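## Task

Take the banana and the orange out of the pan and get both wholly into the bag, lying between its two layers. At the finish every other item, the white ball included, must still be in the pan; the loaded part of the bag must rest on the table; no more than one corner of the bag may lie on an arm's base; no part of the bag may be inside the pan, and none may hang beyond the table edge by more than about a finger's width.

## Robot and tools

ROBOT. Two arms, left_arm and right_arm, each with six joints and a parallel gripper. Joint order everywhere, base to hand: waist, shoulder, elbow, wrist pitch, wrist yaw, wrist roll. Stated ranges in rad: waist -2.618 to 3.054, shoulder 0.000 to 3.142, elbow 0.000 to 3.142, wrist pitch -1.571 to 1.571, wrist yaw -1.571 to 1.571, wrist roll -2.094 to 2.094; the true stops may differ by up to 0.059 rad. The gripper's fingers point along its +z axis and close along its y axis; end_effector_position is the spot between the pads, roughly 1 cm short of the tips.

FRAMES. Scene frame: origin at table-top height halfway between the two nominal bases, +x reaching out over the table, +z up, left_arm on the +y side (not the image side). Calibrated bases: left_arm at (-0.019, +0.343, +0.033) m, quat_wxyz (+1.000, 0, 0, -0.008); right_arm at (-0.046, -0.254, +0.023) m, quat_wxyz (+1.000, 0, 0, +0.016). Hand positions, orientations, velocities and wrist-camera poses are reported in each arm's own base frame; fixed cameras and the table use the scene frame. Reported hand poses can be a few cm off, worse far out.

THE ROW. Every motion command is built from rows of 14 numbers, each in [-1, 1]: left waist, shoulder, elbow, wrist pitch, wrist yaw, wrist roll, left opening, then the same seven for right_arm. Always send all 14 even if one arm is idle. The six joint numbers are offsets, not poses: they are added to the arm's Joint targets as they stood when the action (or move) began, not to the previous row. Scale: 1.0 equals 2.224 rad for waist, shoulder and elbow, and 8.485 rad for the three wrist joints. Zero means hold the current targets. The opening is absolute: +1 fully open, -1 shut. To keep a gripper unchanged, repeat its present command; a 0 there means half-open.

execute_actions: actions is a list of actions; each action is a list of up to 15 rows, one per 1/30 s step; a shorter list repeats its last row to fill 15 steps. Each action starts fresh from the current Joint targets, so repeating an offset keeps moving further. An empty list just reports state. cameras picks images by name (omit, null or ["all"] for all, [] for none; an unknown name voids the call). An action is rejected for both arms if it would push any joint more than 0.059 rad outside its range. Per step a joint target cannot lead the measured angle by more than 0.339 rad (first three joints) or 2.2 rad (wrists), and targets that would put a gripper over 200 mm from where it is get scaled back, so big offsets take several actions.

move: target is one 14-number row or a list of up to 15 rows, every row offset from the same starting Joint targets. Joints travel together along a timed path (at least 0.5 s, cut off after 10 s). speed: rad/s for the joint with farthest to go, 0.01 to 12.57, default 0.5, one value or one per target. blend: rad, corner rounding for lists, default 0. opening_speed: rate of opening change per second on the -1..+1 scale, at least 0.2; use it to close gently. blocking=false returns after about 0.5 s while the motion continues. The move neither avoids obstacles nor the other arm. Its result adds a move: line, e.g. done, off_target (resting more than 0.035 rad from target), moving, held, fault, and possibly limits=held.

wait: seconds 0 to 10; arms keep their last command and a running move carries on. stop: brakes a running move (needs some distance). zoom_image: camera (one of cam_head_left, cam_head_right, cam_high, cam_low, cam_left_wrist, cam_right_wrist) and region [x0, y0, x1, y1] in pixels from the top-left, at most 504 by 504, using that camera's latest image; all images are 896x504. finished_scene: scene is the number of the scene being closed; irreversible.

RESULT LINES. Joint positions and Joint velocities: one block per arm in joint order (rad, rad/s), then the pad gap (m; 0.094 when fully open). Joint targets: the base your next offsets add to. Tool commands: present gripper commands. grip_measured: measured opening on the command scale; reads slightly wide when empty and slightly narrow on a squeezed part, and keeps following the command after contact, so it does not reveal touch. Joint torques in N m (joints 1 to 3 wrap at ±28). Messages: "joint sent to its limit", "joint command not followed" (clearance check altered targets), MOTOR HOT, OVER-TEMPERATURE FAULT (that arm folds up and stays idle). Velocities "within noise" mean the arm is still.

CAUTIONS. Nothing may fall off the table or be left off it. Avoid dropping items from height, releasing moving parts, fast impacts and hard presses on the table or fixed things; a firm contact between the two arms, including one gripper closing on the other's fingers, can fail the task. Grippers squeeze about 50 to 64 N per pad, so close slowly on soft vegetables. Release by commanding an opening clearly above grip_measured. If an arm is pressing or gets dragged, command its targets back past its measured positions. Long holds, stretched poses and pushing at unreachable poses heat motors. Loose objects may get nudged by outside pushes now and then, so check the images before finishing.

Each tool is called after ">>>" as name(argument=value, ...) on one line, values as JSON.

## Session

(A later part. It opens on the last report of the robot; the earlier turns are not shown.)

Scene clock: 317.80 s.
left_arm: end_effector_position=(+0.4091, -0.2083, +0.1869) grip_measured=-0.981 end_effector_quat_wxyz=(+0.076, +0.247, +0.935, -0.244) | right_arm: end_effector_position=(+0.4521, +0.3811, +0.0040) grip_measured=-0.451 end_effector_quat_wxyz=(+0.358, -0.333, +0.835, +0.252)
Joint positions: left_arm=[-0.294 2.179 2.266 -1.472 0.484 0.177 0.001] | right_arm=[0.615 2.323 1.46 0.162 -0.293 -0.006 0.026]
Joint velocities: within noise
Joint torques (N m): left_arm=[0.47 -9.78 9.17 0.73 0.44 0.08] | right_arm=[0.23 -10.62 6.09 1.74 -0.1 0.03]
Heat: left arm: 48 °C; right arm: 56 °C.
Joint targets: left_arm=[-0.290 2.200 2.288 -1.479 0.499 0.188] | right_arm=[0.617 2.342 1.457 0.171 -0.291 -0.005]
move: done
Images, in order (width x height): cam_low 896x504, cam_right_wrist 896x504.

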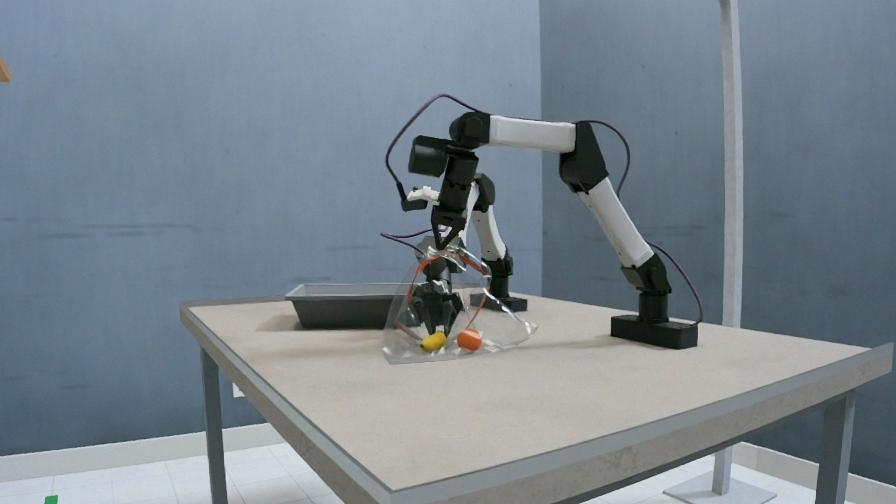

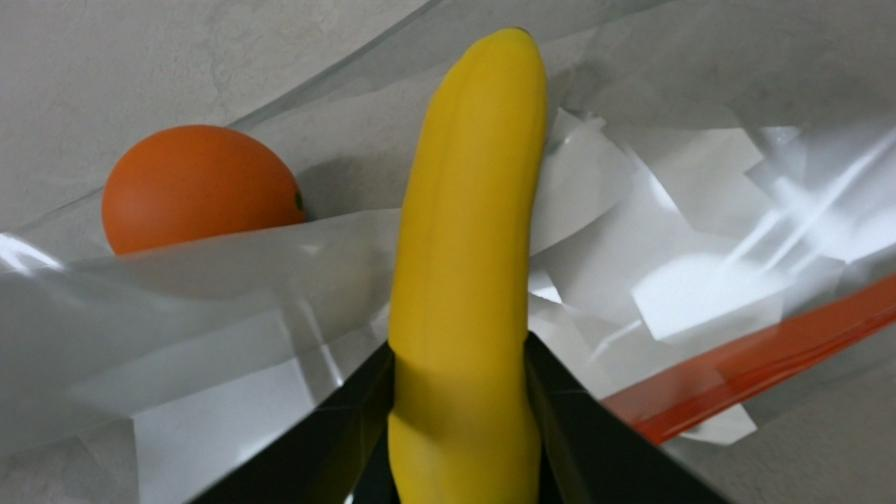

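>>> move(target=[[0,0,0,0,0,0,-1, 0,-0.035,0,0,0,0,-0.56],[0,0,0,0,0,0,-1, 0.0065,0.014,0.0744,-0.0113,0,0,-0.56],[0,0,0,0,0,0,-1, 0.013,0.0544,0.1488,-0.0226,0,0,-0.56]], speed=0.15, blend=[0, 0.03, 0])

>>> zoom_image(camera="cam_low", region=[350, 230, 530, 370])

Scene clock: 321.23 s.
left_arm: end_effector_position=(+0.4091, -0.2083, +0.1869) grip_measured=-0.981 end_effector_quat_wxyz=(+0.076, +0.247, +0.935, -0.244) | right_arm: end_effector_position=(+0.4726, +0.4080, +0.0186) grip_measured=-0.453 end_effector_quat_wxyz=(+0.355, -0.340, +0.833, +0.254)
Joint positions: left_arm=[-0.294 2.179 2.266 -1.472 0.484 0.177 0.001] | right_arm=[0.631 2.403 1.68 0.022 -0.293 -0.006 0.026]
Joint velocities: within noise
Joint torques (N m): left_arm=[0.47 -9.78 9.14 0.73 0.44 0.08] | right_arm=[0.02 -13.22 6.71 1.74 -0.13 0.03]
Heat: left arm: 48 °C; right arm: 56 °C.
Joint targets: left_arm=[-0.290 2.200 2.288 -1.479 0.499 0.188] | right_arm=[0.631 2.403 1.679 0.028 -0.293 -0.006]
move: held (right_arm; a check stopped the path); path passed 2 of 3 targets; limits=held; right_arm: the elbow is farthest, 0.108 rad from its target
joint command not followed: on one or more control steps a check withheld the commanded joint targets of the right arm, and it was not sent them on those steps.
cause: the commanded joint targets, or the way to them, would bring a part of the robot too close to another arm (this arm's wrist (the part past the wrist pitch) and the left arm's fingers, at the place that arm is still heading or pushing toward).

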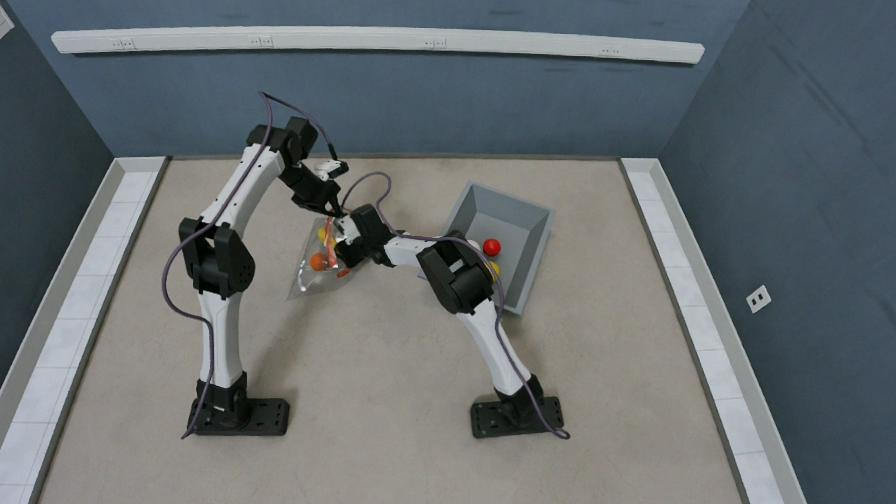

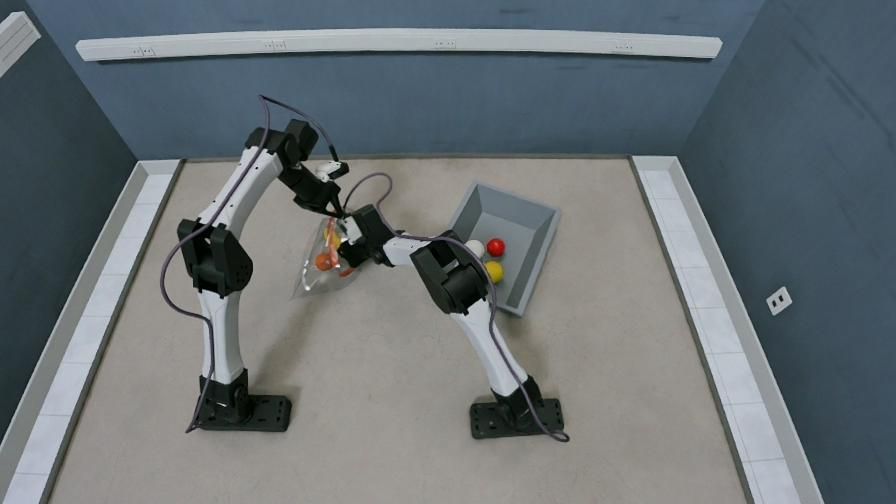

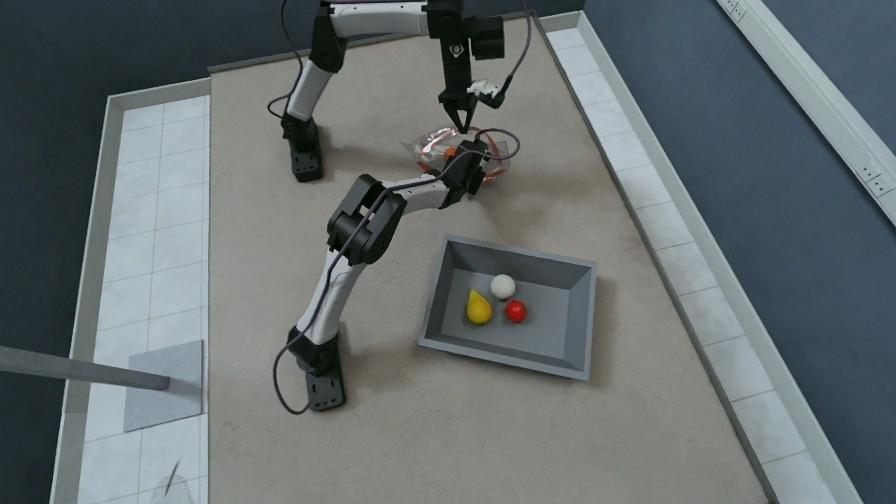

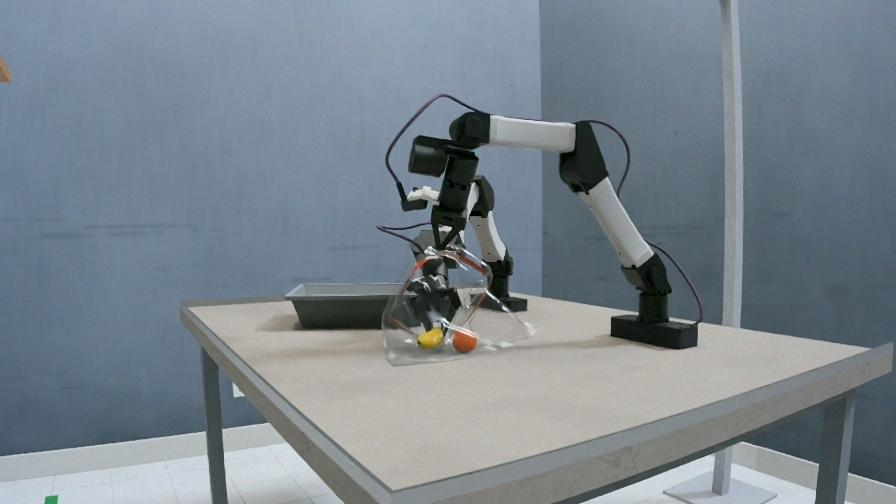

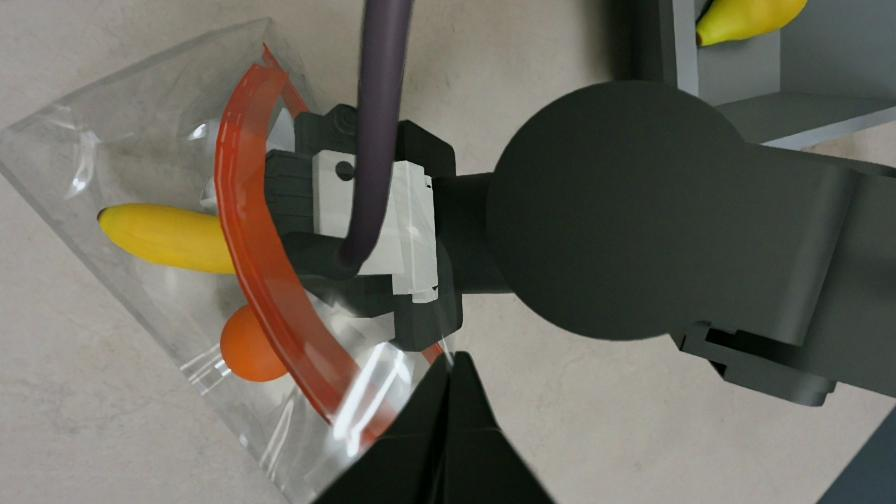

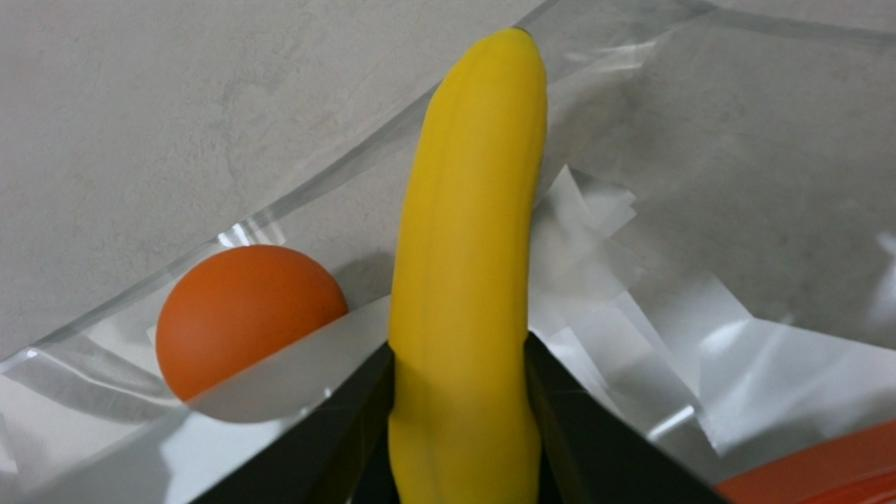

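Scaled by 2.800 from the camera's 896x504 image, which has a finer 1280x720 frame.

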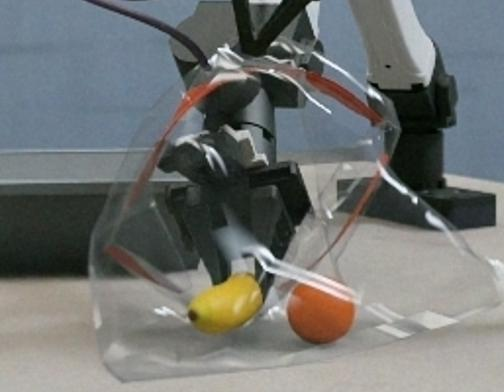

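>>> move(target=[0,0,0,0,0,0,-1, 0.0085,0.045,0.0252,0.0216,0,0,-0.56], speed=0.15, cameras=["cam_low","cam_left_wrist","cam_right_wrist"])

>>> zoom_image(camera="cam_low", region=[350, 230, 530, 370])

Scene clock: 329.93 s.
left_arm: end_effector_position=(+0.4091, -0.2083, +0.1869) grip_measured=-0.981 end_effector_quat_wxyz=(+0.076, +0.247, +0.935, -0.244) | right_arm: end_effector_position=(+0.4859, +0.4269, +0.0088) grip_measured=-0.453 end_effector_quat_wxyz=(+0.400, -0.343, +0.807, +0.268)
Joint positions: left_arm=[-0.294 2.179 2.266 -1.472 0.484 0.177 0.001] | right_arm=[0.643 2.488 1.705 0.187 -0.293 -0.006 0.026]
Joint velocities: within noise
Joint torques (N m): left_arm=[0.51 -9.81 9.16 0.73 0.44 0.08] | right_arm=[0.81 -12.26 9.51 1.97 -0.11 0.03]
Heat: left arm: 48 °C; right arm: 57 °C.
Joint targets: left_arm=[-0.290 2.200 2.288 -1.479 0.499 0.188] | right_arm=[0.650 2.503 1.735 0.211 -0.293 -0.006]
move: done
Images, in order (width x height): cam_low 896x504, cam_left_wrist 896x504, cam_right_wrist 896x504.

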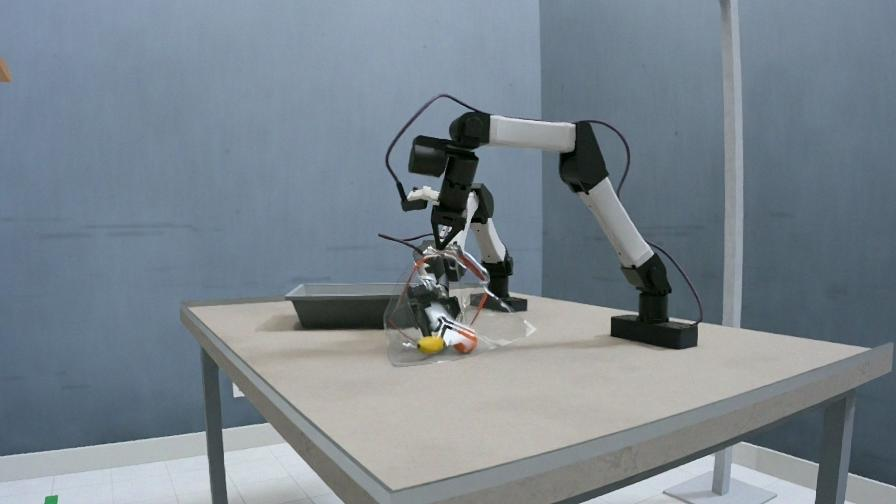

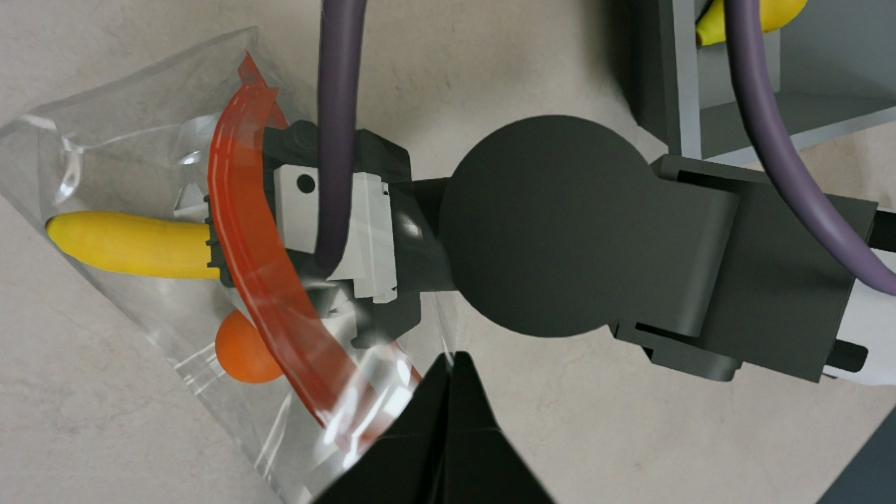

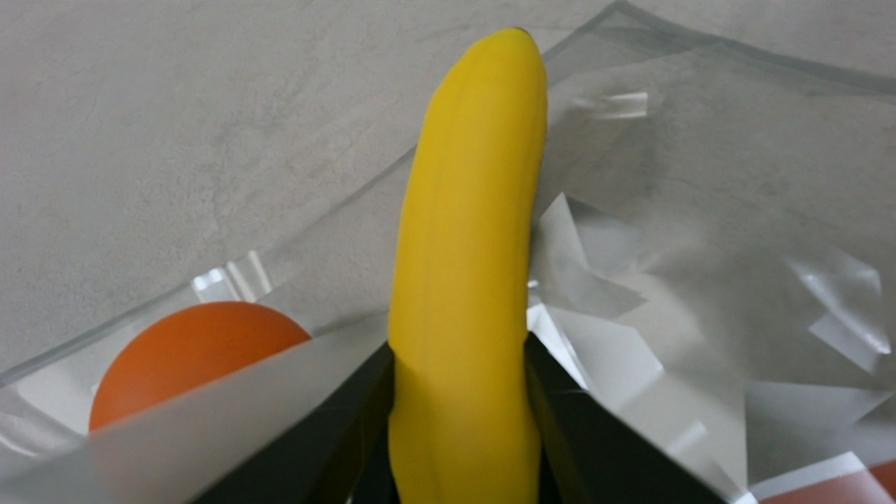

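Scaled by 2.800 from the camera's 896x504 image, which has a finer 1280x720 frame.

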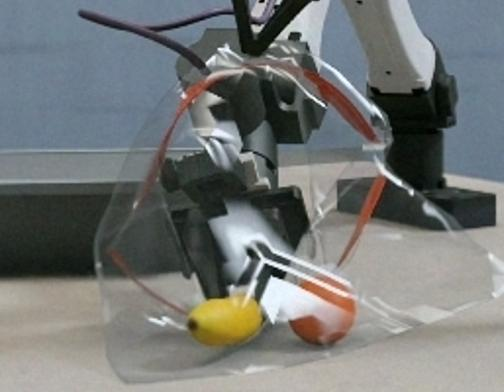

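>>> move(target=[[0,0,0,0,0,0,-1, 0,0,0,0,0,0,-0.38],[0,0,0,0,0,0,-1, 0,0,0,0,0,0,-0.38],[0,0,0,0,0,0,-1, 0,0,0,0,0,0,0.0]], opening_speed=0.2, cameras=[])

>>> move(target=[0,0,0,0,0,0,-1, -0.028,-0.1655,-0.0926,-0.0308,0,0,0.0], speed=0.2, cameras=["cam_low","cam_left_wrist","cam_right_wrist"])

>>> zoom_image(camera="cam_low", region=[350, 230, 530, 370])

Scene clock: 333.43 s.
left_arm: end_effector_position=(+0.4091, -0.2083, +0.1869) grip_measured=-0.981 end_effector_quat_wxyz=(+0.076, +0.247, +0.935, -0.244) | right_arm: end_effector_position=(+0.4863, +0.4271, +0.0095) grip_measured=-0.001 end_effector_quat_wxyz=(+0.401, -0.343, +0.806, +0.268)
Joint positions: left_arm=[-0.294 2.179 2.266 -1.472 0.484 0.177 0.001] | right_arm=[0.643 2.488 1.705 0.191 -0.293 -0.006 0.047]
Joint velocities: within noise
Joint torques (N m): left_arm=[0.5 -9.77 9.14 0.72 0.44 0.07] | right_arm=[0.76 -12.27 9.51 1.95 -0.11 0.03]
Heat: left arm: 48 °C; right arm: 57 °C.
Joint targets: left_arm=[-0.290 2.200 2.288 -1.479 0.499 0.188] | right_arm=[0.650 2.503 1.735 0.211 -0.293 -0.006]
move: done
No camera images: "cameras" was empty.

Scene clock: 333.93 s.
left_arm: end_effector_position=(+0.4091, -0.2083, +0.1869) grip_measured=-0.981 end_effector_quat_wxyz=(+0.076, +0.247, +0.935, -0.244) | right_arm: end_effector_position=(+0.4858, +0.4268, +0.0087) grip_measured=-0.001 end_effector_quat_wxyz=(+0.400, -0.343, +0.807, +0.268)
Joint positions: left_arm=[-0.294 2.179 2.266 -1.472 0.484 0.177 0.001] | right_arm=[0.643 2.488 1.705 0.187 -0.293 -0.006 0.047]
Joint velocities: within noise
Joint torques (N m): left_arm=[0.5 -9.78 9.17 0.72 0.44 0.07] | right_arm=[0.05 -13.59 6.69 1.74 -0.11 0.03]
Heat: left arm: 48 °C; right arm: 57 °C.
Joint targets: left_arm=[-0.290 2.200 2.288 -1.479 0.499 0.188] | right_arm=[0.643 2.488 1.705 0.191 -0.293 -0.006]
move: held (right_arm; a check stopped the path); limits=held; right_arm: the shoulder is farthest, 0.353 rad from its target
joint command not followed: on one or more control steps a check withheld the commanded joint targets of the right arm, and it was not sent them on those steps.
cause: the commanded joint targets, or the way to them, would bring a part of the robot too close to another arm (this arm's wrist (the part past the wrist pitch) and the left arm's fingers, at the place that arm is still heading or pushing toward).
Images, in order (width x height): cam_low 896x504, cam_left_wrist 896x504, cam_right_wrist 896x504.

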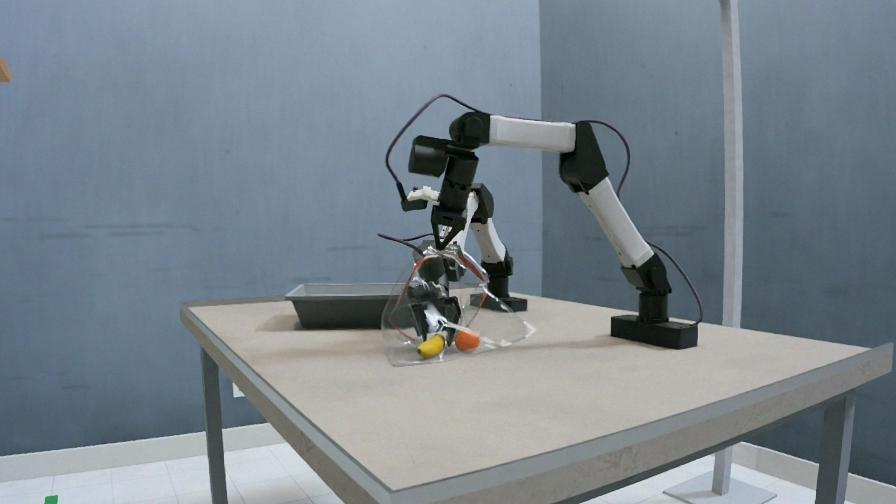

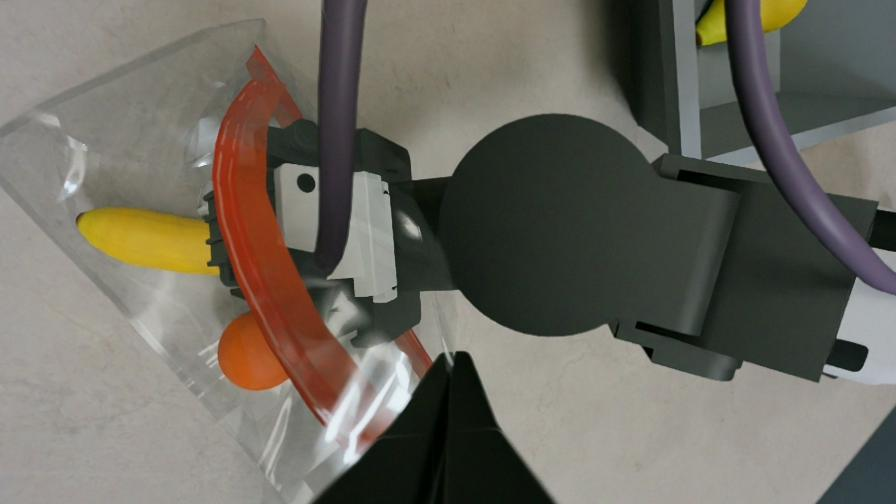

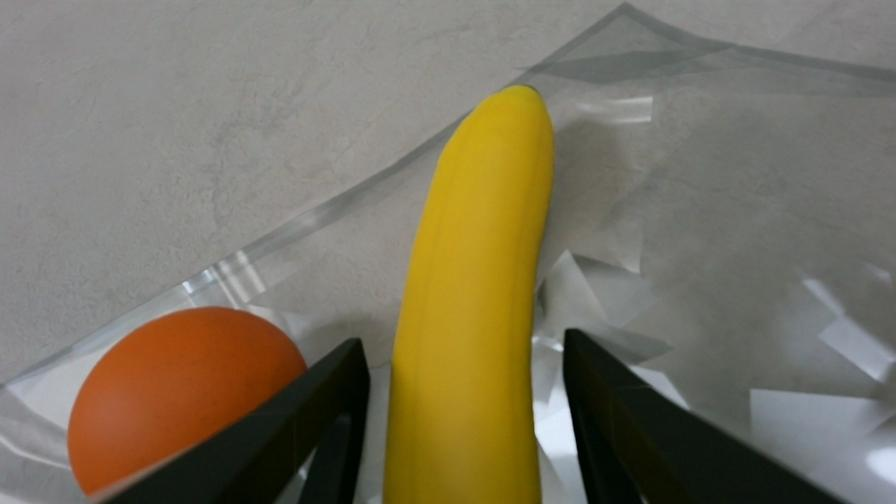

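Scaled by 2.800 from the camera's 896x504 image, which has a finer 1280x720 frame.

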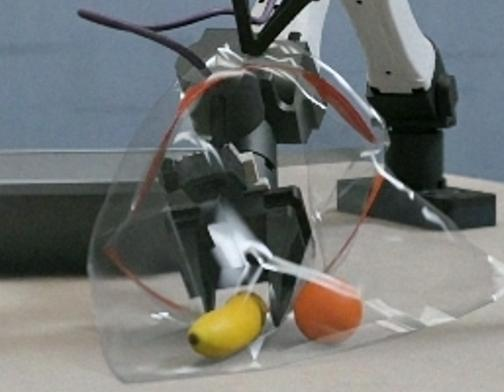

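>>> move(target=[[0,0,0,0,0,0,-1, 0,-0.02,-0.018,0.0035,0,0,0.0],[0,0,0,0,0,0,-1, -0.0103,-0.08,-0.0998,0.0128,0,0,0.0]], speed=0.15, cameras=["cam_low","cam_left_wrist","cam_right_wrist"])

>>> zoom_image(camera="cam_low", region=[350, 230, 530, 370])

Scene clock: 336.50 s.
left_arm: end_effector_position=(+0.4091, -0.2083, +0.1869) grip_measured=-0.981 end_effector_quat_wxyz=(+0.076, +0.247, +0.935, -0.244) | right_arm: end_effector_position=(+0.4638, +0.3981, +0.0100) grip_measured=-0.001 end_effector_quat_wxyz=(+0.398, -0.337, +0.811, +0.264)
Joint positions: left_arm=[-0.294 2.179 2.266 -1.472 0.484 0.177 0.001] | right_arm=[0.627 2.37 1.487 0.278 -0.293 -0.006 0.047]
Joint velocities: within noise
Joint torques (N m): left_arm=[0.44 -9.77 9.14 0.72 0.43 0.08] | right_arm=[-0.75 -17.81 6 1.91 -0.12 0.03]
Heat: left arm: 48 °C; right arm: 58 °C.
Joint targets: left_arm=[-0.290 2.200 2.288 -1.479 0.499 0.188] | right_arm=[0.620 2.310 1.483 0.299 -0.293 -0.006]
move: off_target (right_arm); right_arm: the shoulder is farthest, 0.059 rad from its target
Images, in order (width x height): cam_low 896x504, cam_left_wrist 896x504, cam_right_wrist 896x504.

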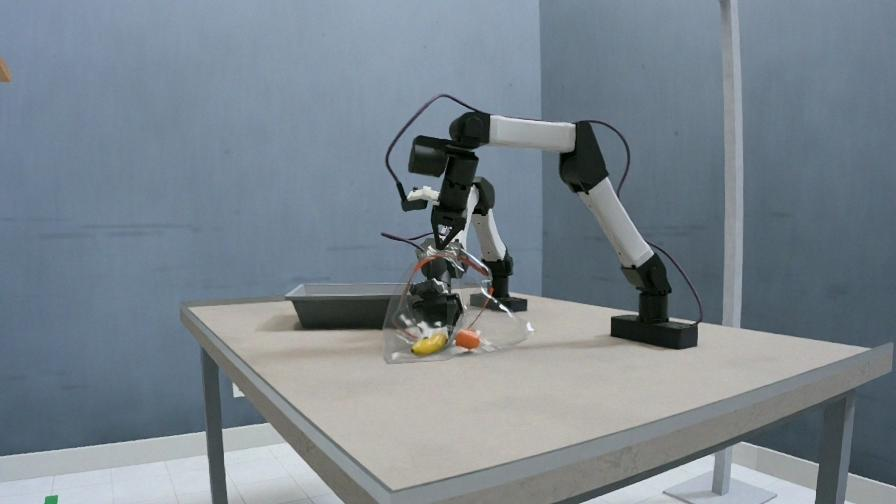

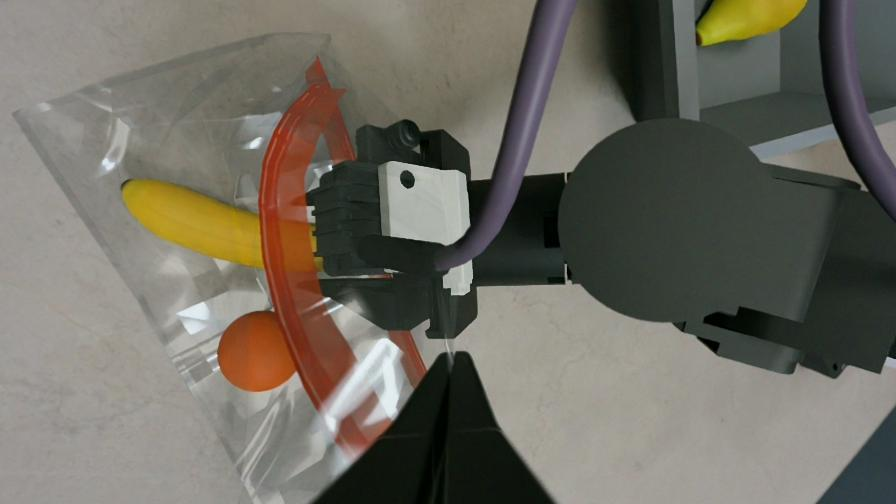

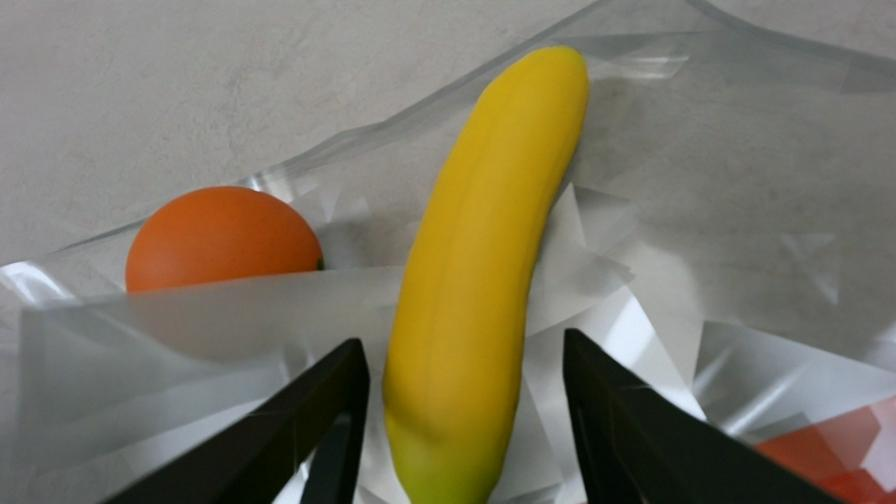

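Scaled by 2.800 from the camera's 896x504 image, which has a finer 1280x720 frame.

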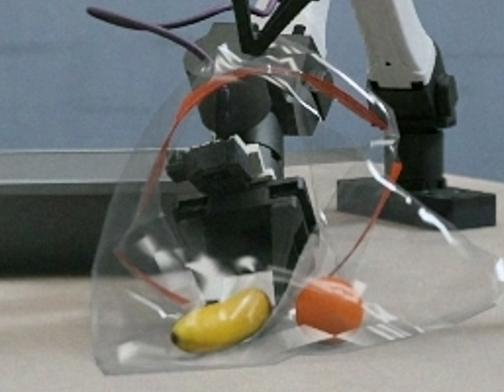

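>>> move(target=[0,0,0,0,0,0,-1, -0.0112,-0.081,-0.071,-0.0093,0,0,0.0], speed=0.15, cameras=["cam_low","cam_left_wrist","cam_right_wrist"])

>>> zoom_image(camera="cam_low", region=[350, 230, 530, 370])

Scene clock: 338.70 s.
left_arm: end_effector_position=(+0.4091, -0.2083, +0.1869) grip_measured=-0.981 end_effector_quat_wxyz=(+0.076, +0.247, +0.935, -0.244) | right_arm: end_effector_position=(+0.4426, +0.3650, +0.0415) grip_measured=-0.001 end_effector_quat_wxyz=(+0.388, -0.327, +0.823, +0.256)
Joint positions: left_arm=[-0.294 2.179 2.266 -1.472 0.484 0.177 0.001] | right_arm=[0.602 2.183 1.33 0.217 -0.293 -0.006 0.047]
Joint velocities: within noise
Joint torques (N m): left_arm=[0.47 -9.78 9.14 0.72 0.44 0.08] | right_arm=[-0.62 -16.05 6.01 1.79 -0.12 0.04]
Heat: left arm: 48 °C; right arm: 59 °C.
Joint targets: left_arm=[-0.290 2.200 2.288 -1.479 0.499 0.188] | right_arm=[0.595 2.130 1.325 0.220 -0.293 -0.006]
move: off_target (right_arm); right_arm: the shoulder is farthest, 0.053 rad from its target
Images, in order (width x height): cam_low 896x504, cam_left_wrist 896x504, cam_right_wrist 896x504.

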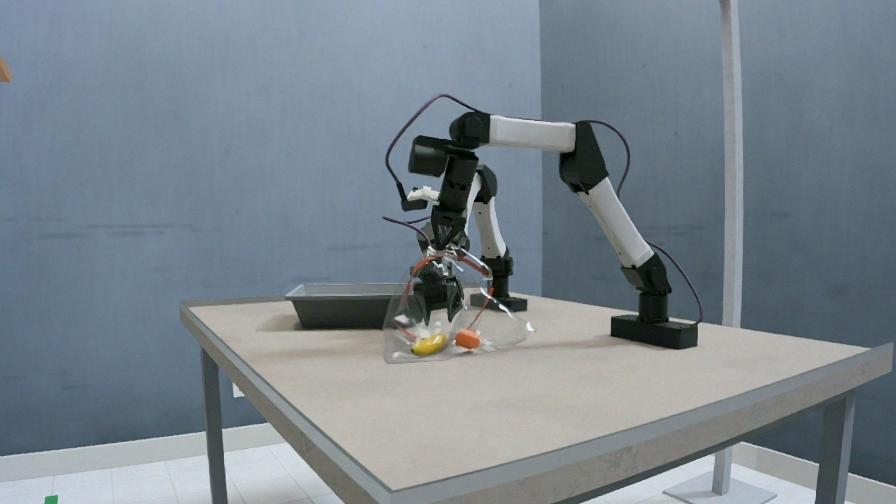

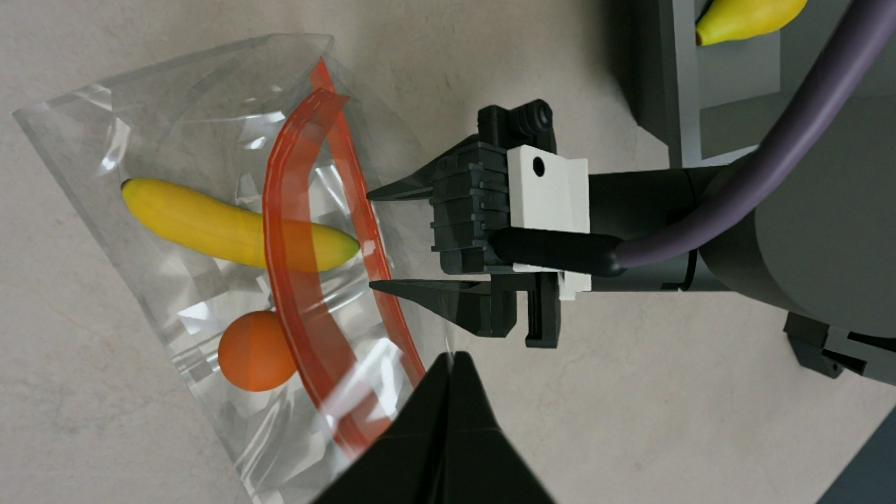

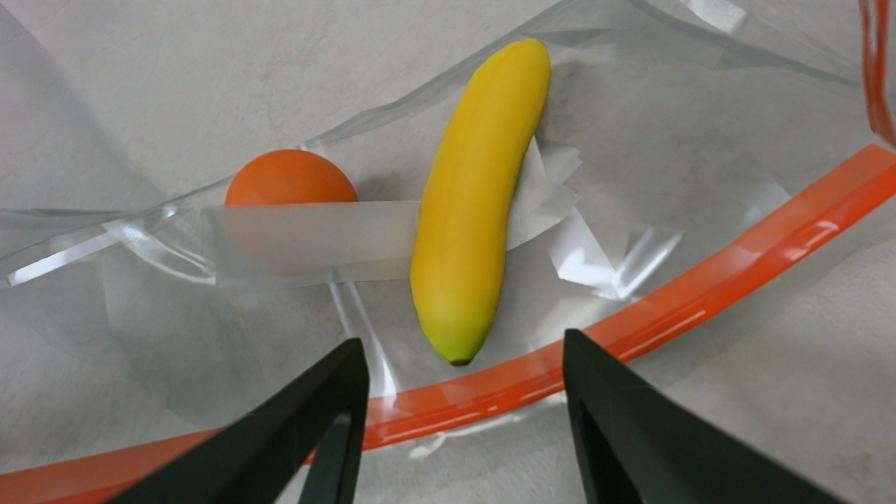

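Scaled by 2.800 from the camera's 896x504 image, which has a finer 1280x720 frame.

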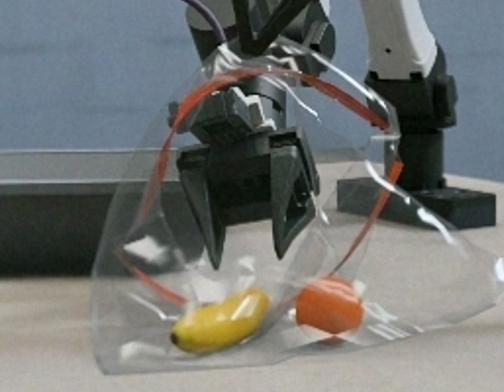

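>>> move(target=[[0,0,0,0,0,0,-1, -0.08,-0.1816,-0.1102,-0.0271,-0.0256,0,0.0],[0,0,0,0,0,0,-1, -0.26,-0.35,-0.11,-0.0271,-0.0256,0,0.0]], speed=0.4, blend=[0.05, 0])

>>> zoom_image(camera="cam_low", region=[350, 230, 530, 370])

>>> zoom_image(camera="cam_head_left", region=[280, 180, 440, 320])

>>> zoom_image(camera="cam_high", region=[370, 80, 550, 260])

Scene clock: 341.50 s.
left_arm: end_effector_position=(+0.4091, -0.2083, +0.1869) grip_measured=-0.981 end_effector_quat_wxyz=(+0.076, +0.247, +0.935, -0.244) | right_arm: end_effector_position=(+0.4338, +0.0926, +0.2924) grip_measured=-0.001 end_effector_quat_wxyz=(+0.572, -0.157, +0.779, +0.204)
Joint positions: left_arm=[-0.294 2.179 2.266 -1.472 0.484 0.177 0.001] | right_arm=[0.021 1.37 1.082 -0.016 -0.501 -0.006 0.047]
Joint velocities: within noise
Joint torques (N m): left_arm=[0.49 -9.77 9.2 0.72 0.43 0.09] | right_arm=[-0.25 -7.35 7.43 1.88 -0.2 0.03]
Heat: left arm: 48 °C; right arm: 59 °C.
Joint targets: left_arm=[-0.290 2.200 2.288 -1.479 0.499 0.188] | right_arm=[0.017 1.351 1.081 -0.010 -0.511 -0.006]
move: done

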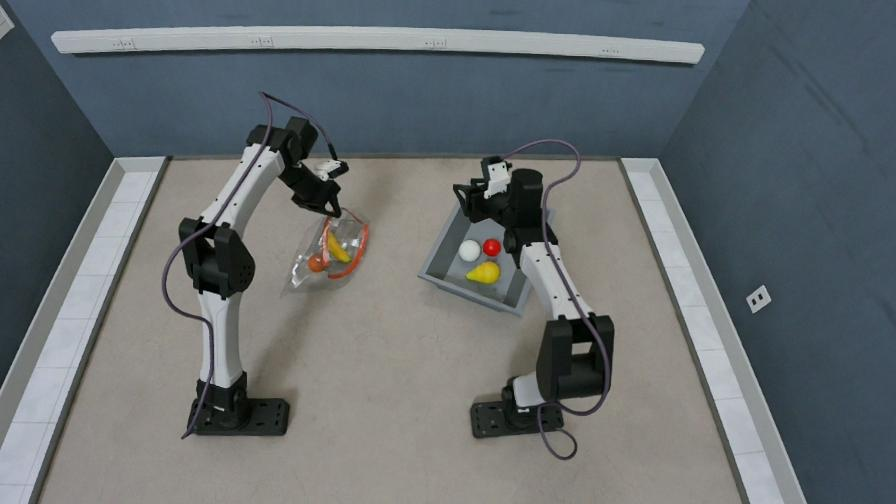

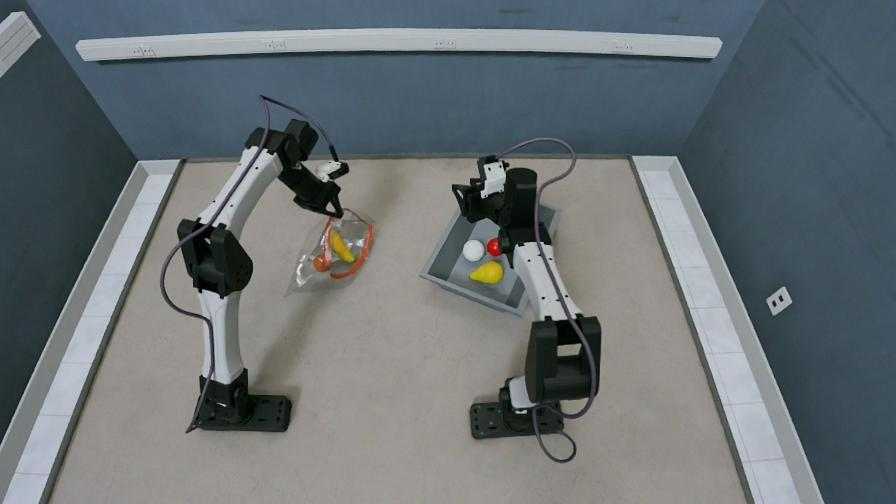

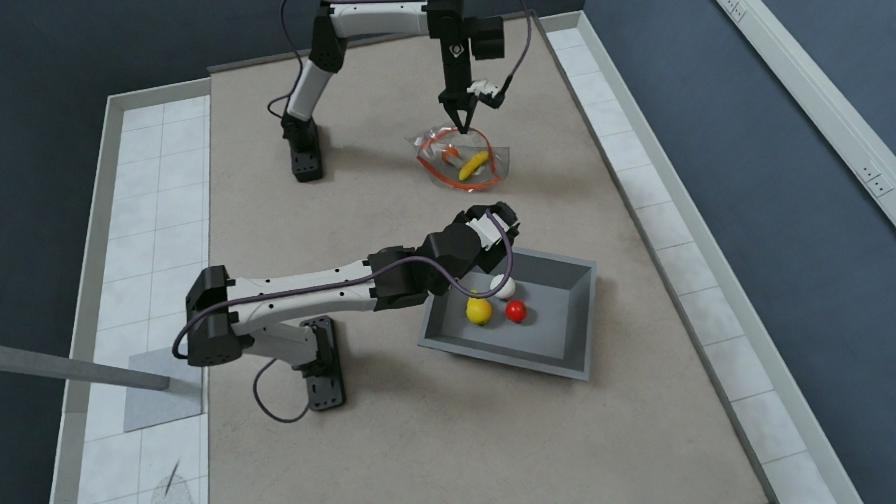

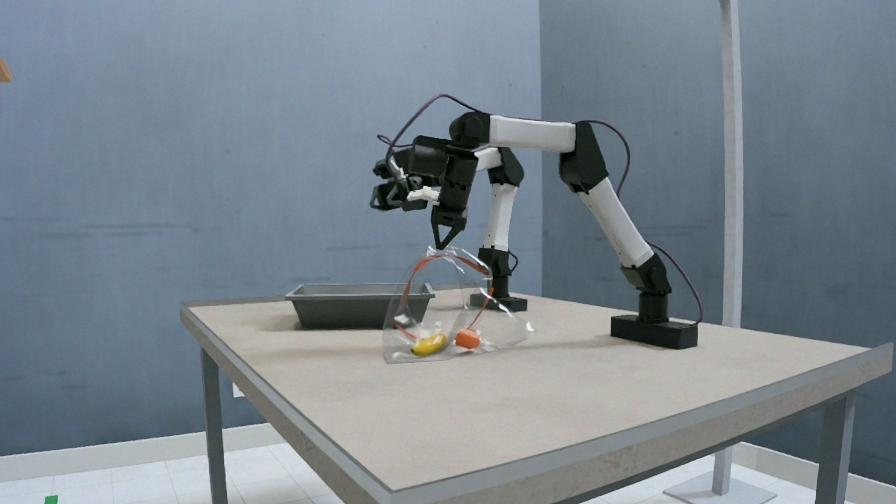

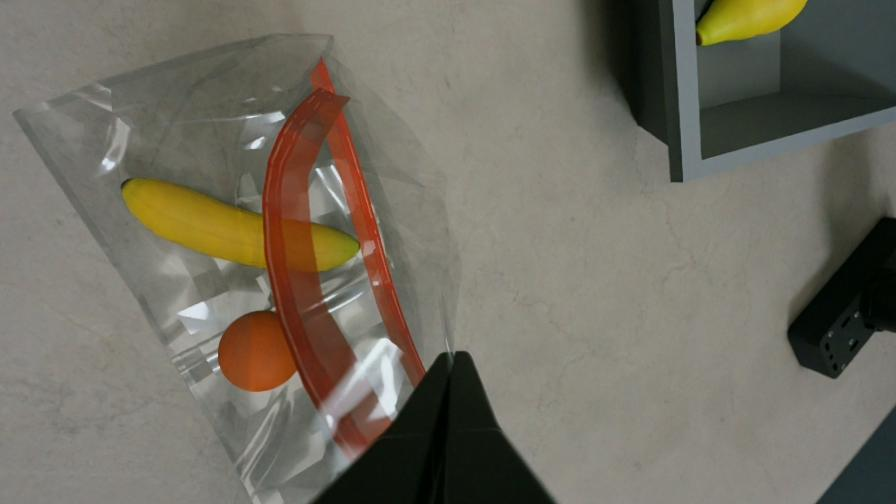

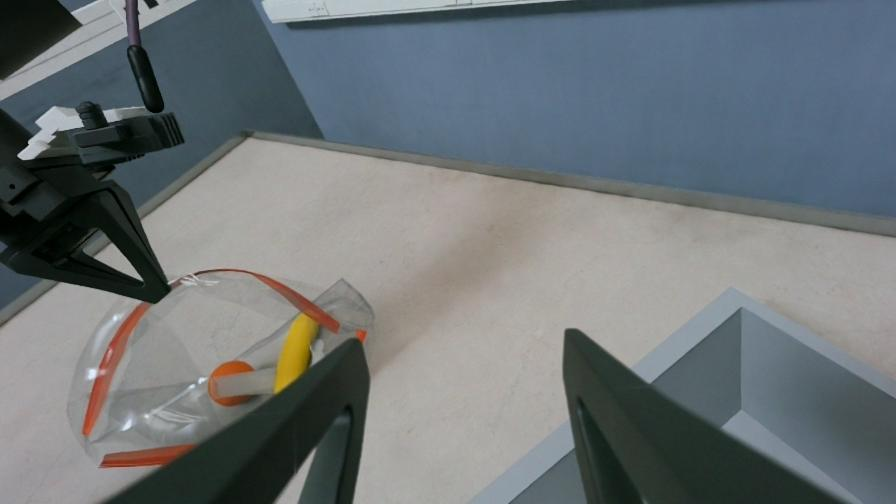

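Scaled by 2.800 from the camera's 896x504 image, which has a finer 1280x720 frame.

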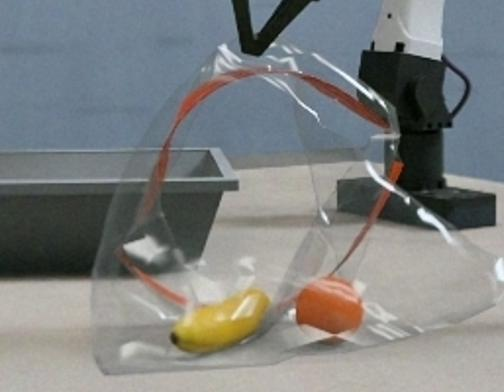

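Scaled by 3.150 from the camera's 896x504 image, which has a finer 1280x720 frame.

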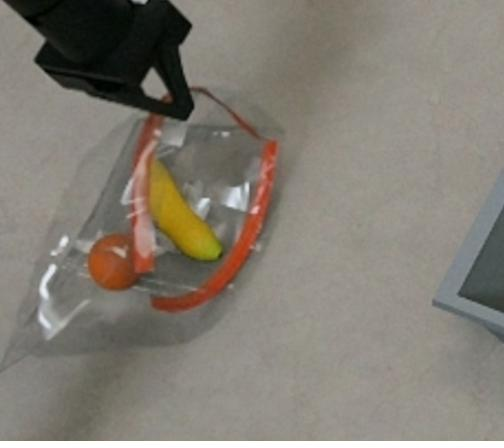

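Scaled by 2.800 from the camera's 896x504 image, which has a finer 1280x720 frame.

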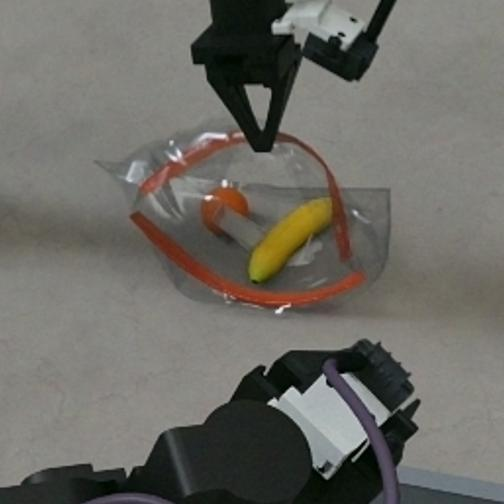

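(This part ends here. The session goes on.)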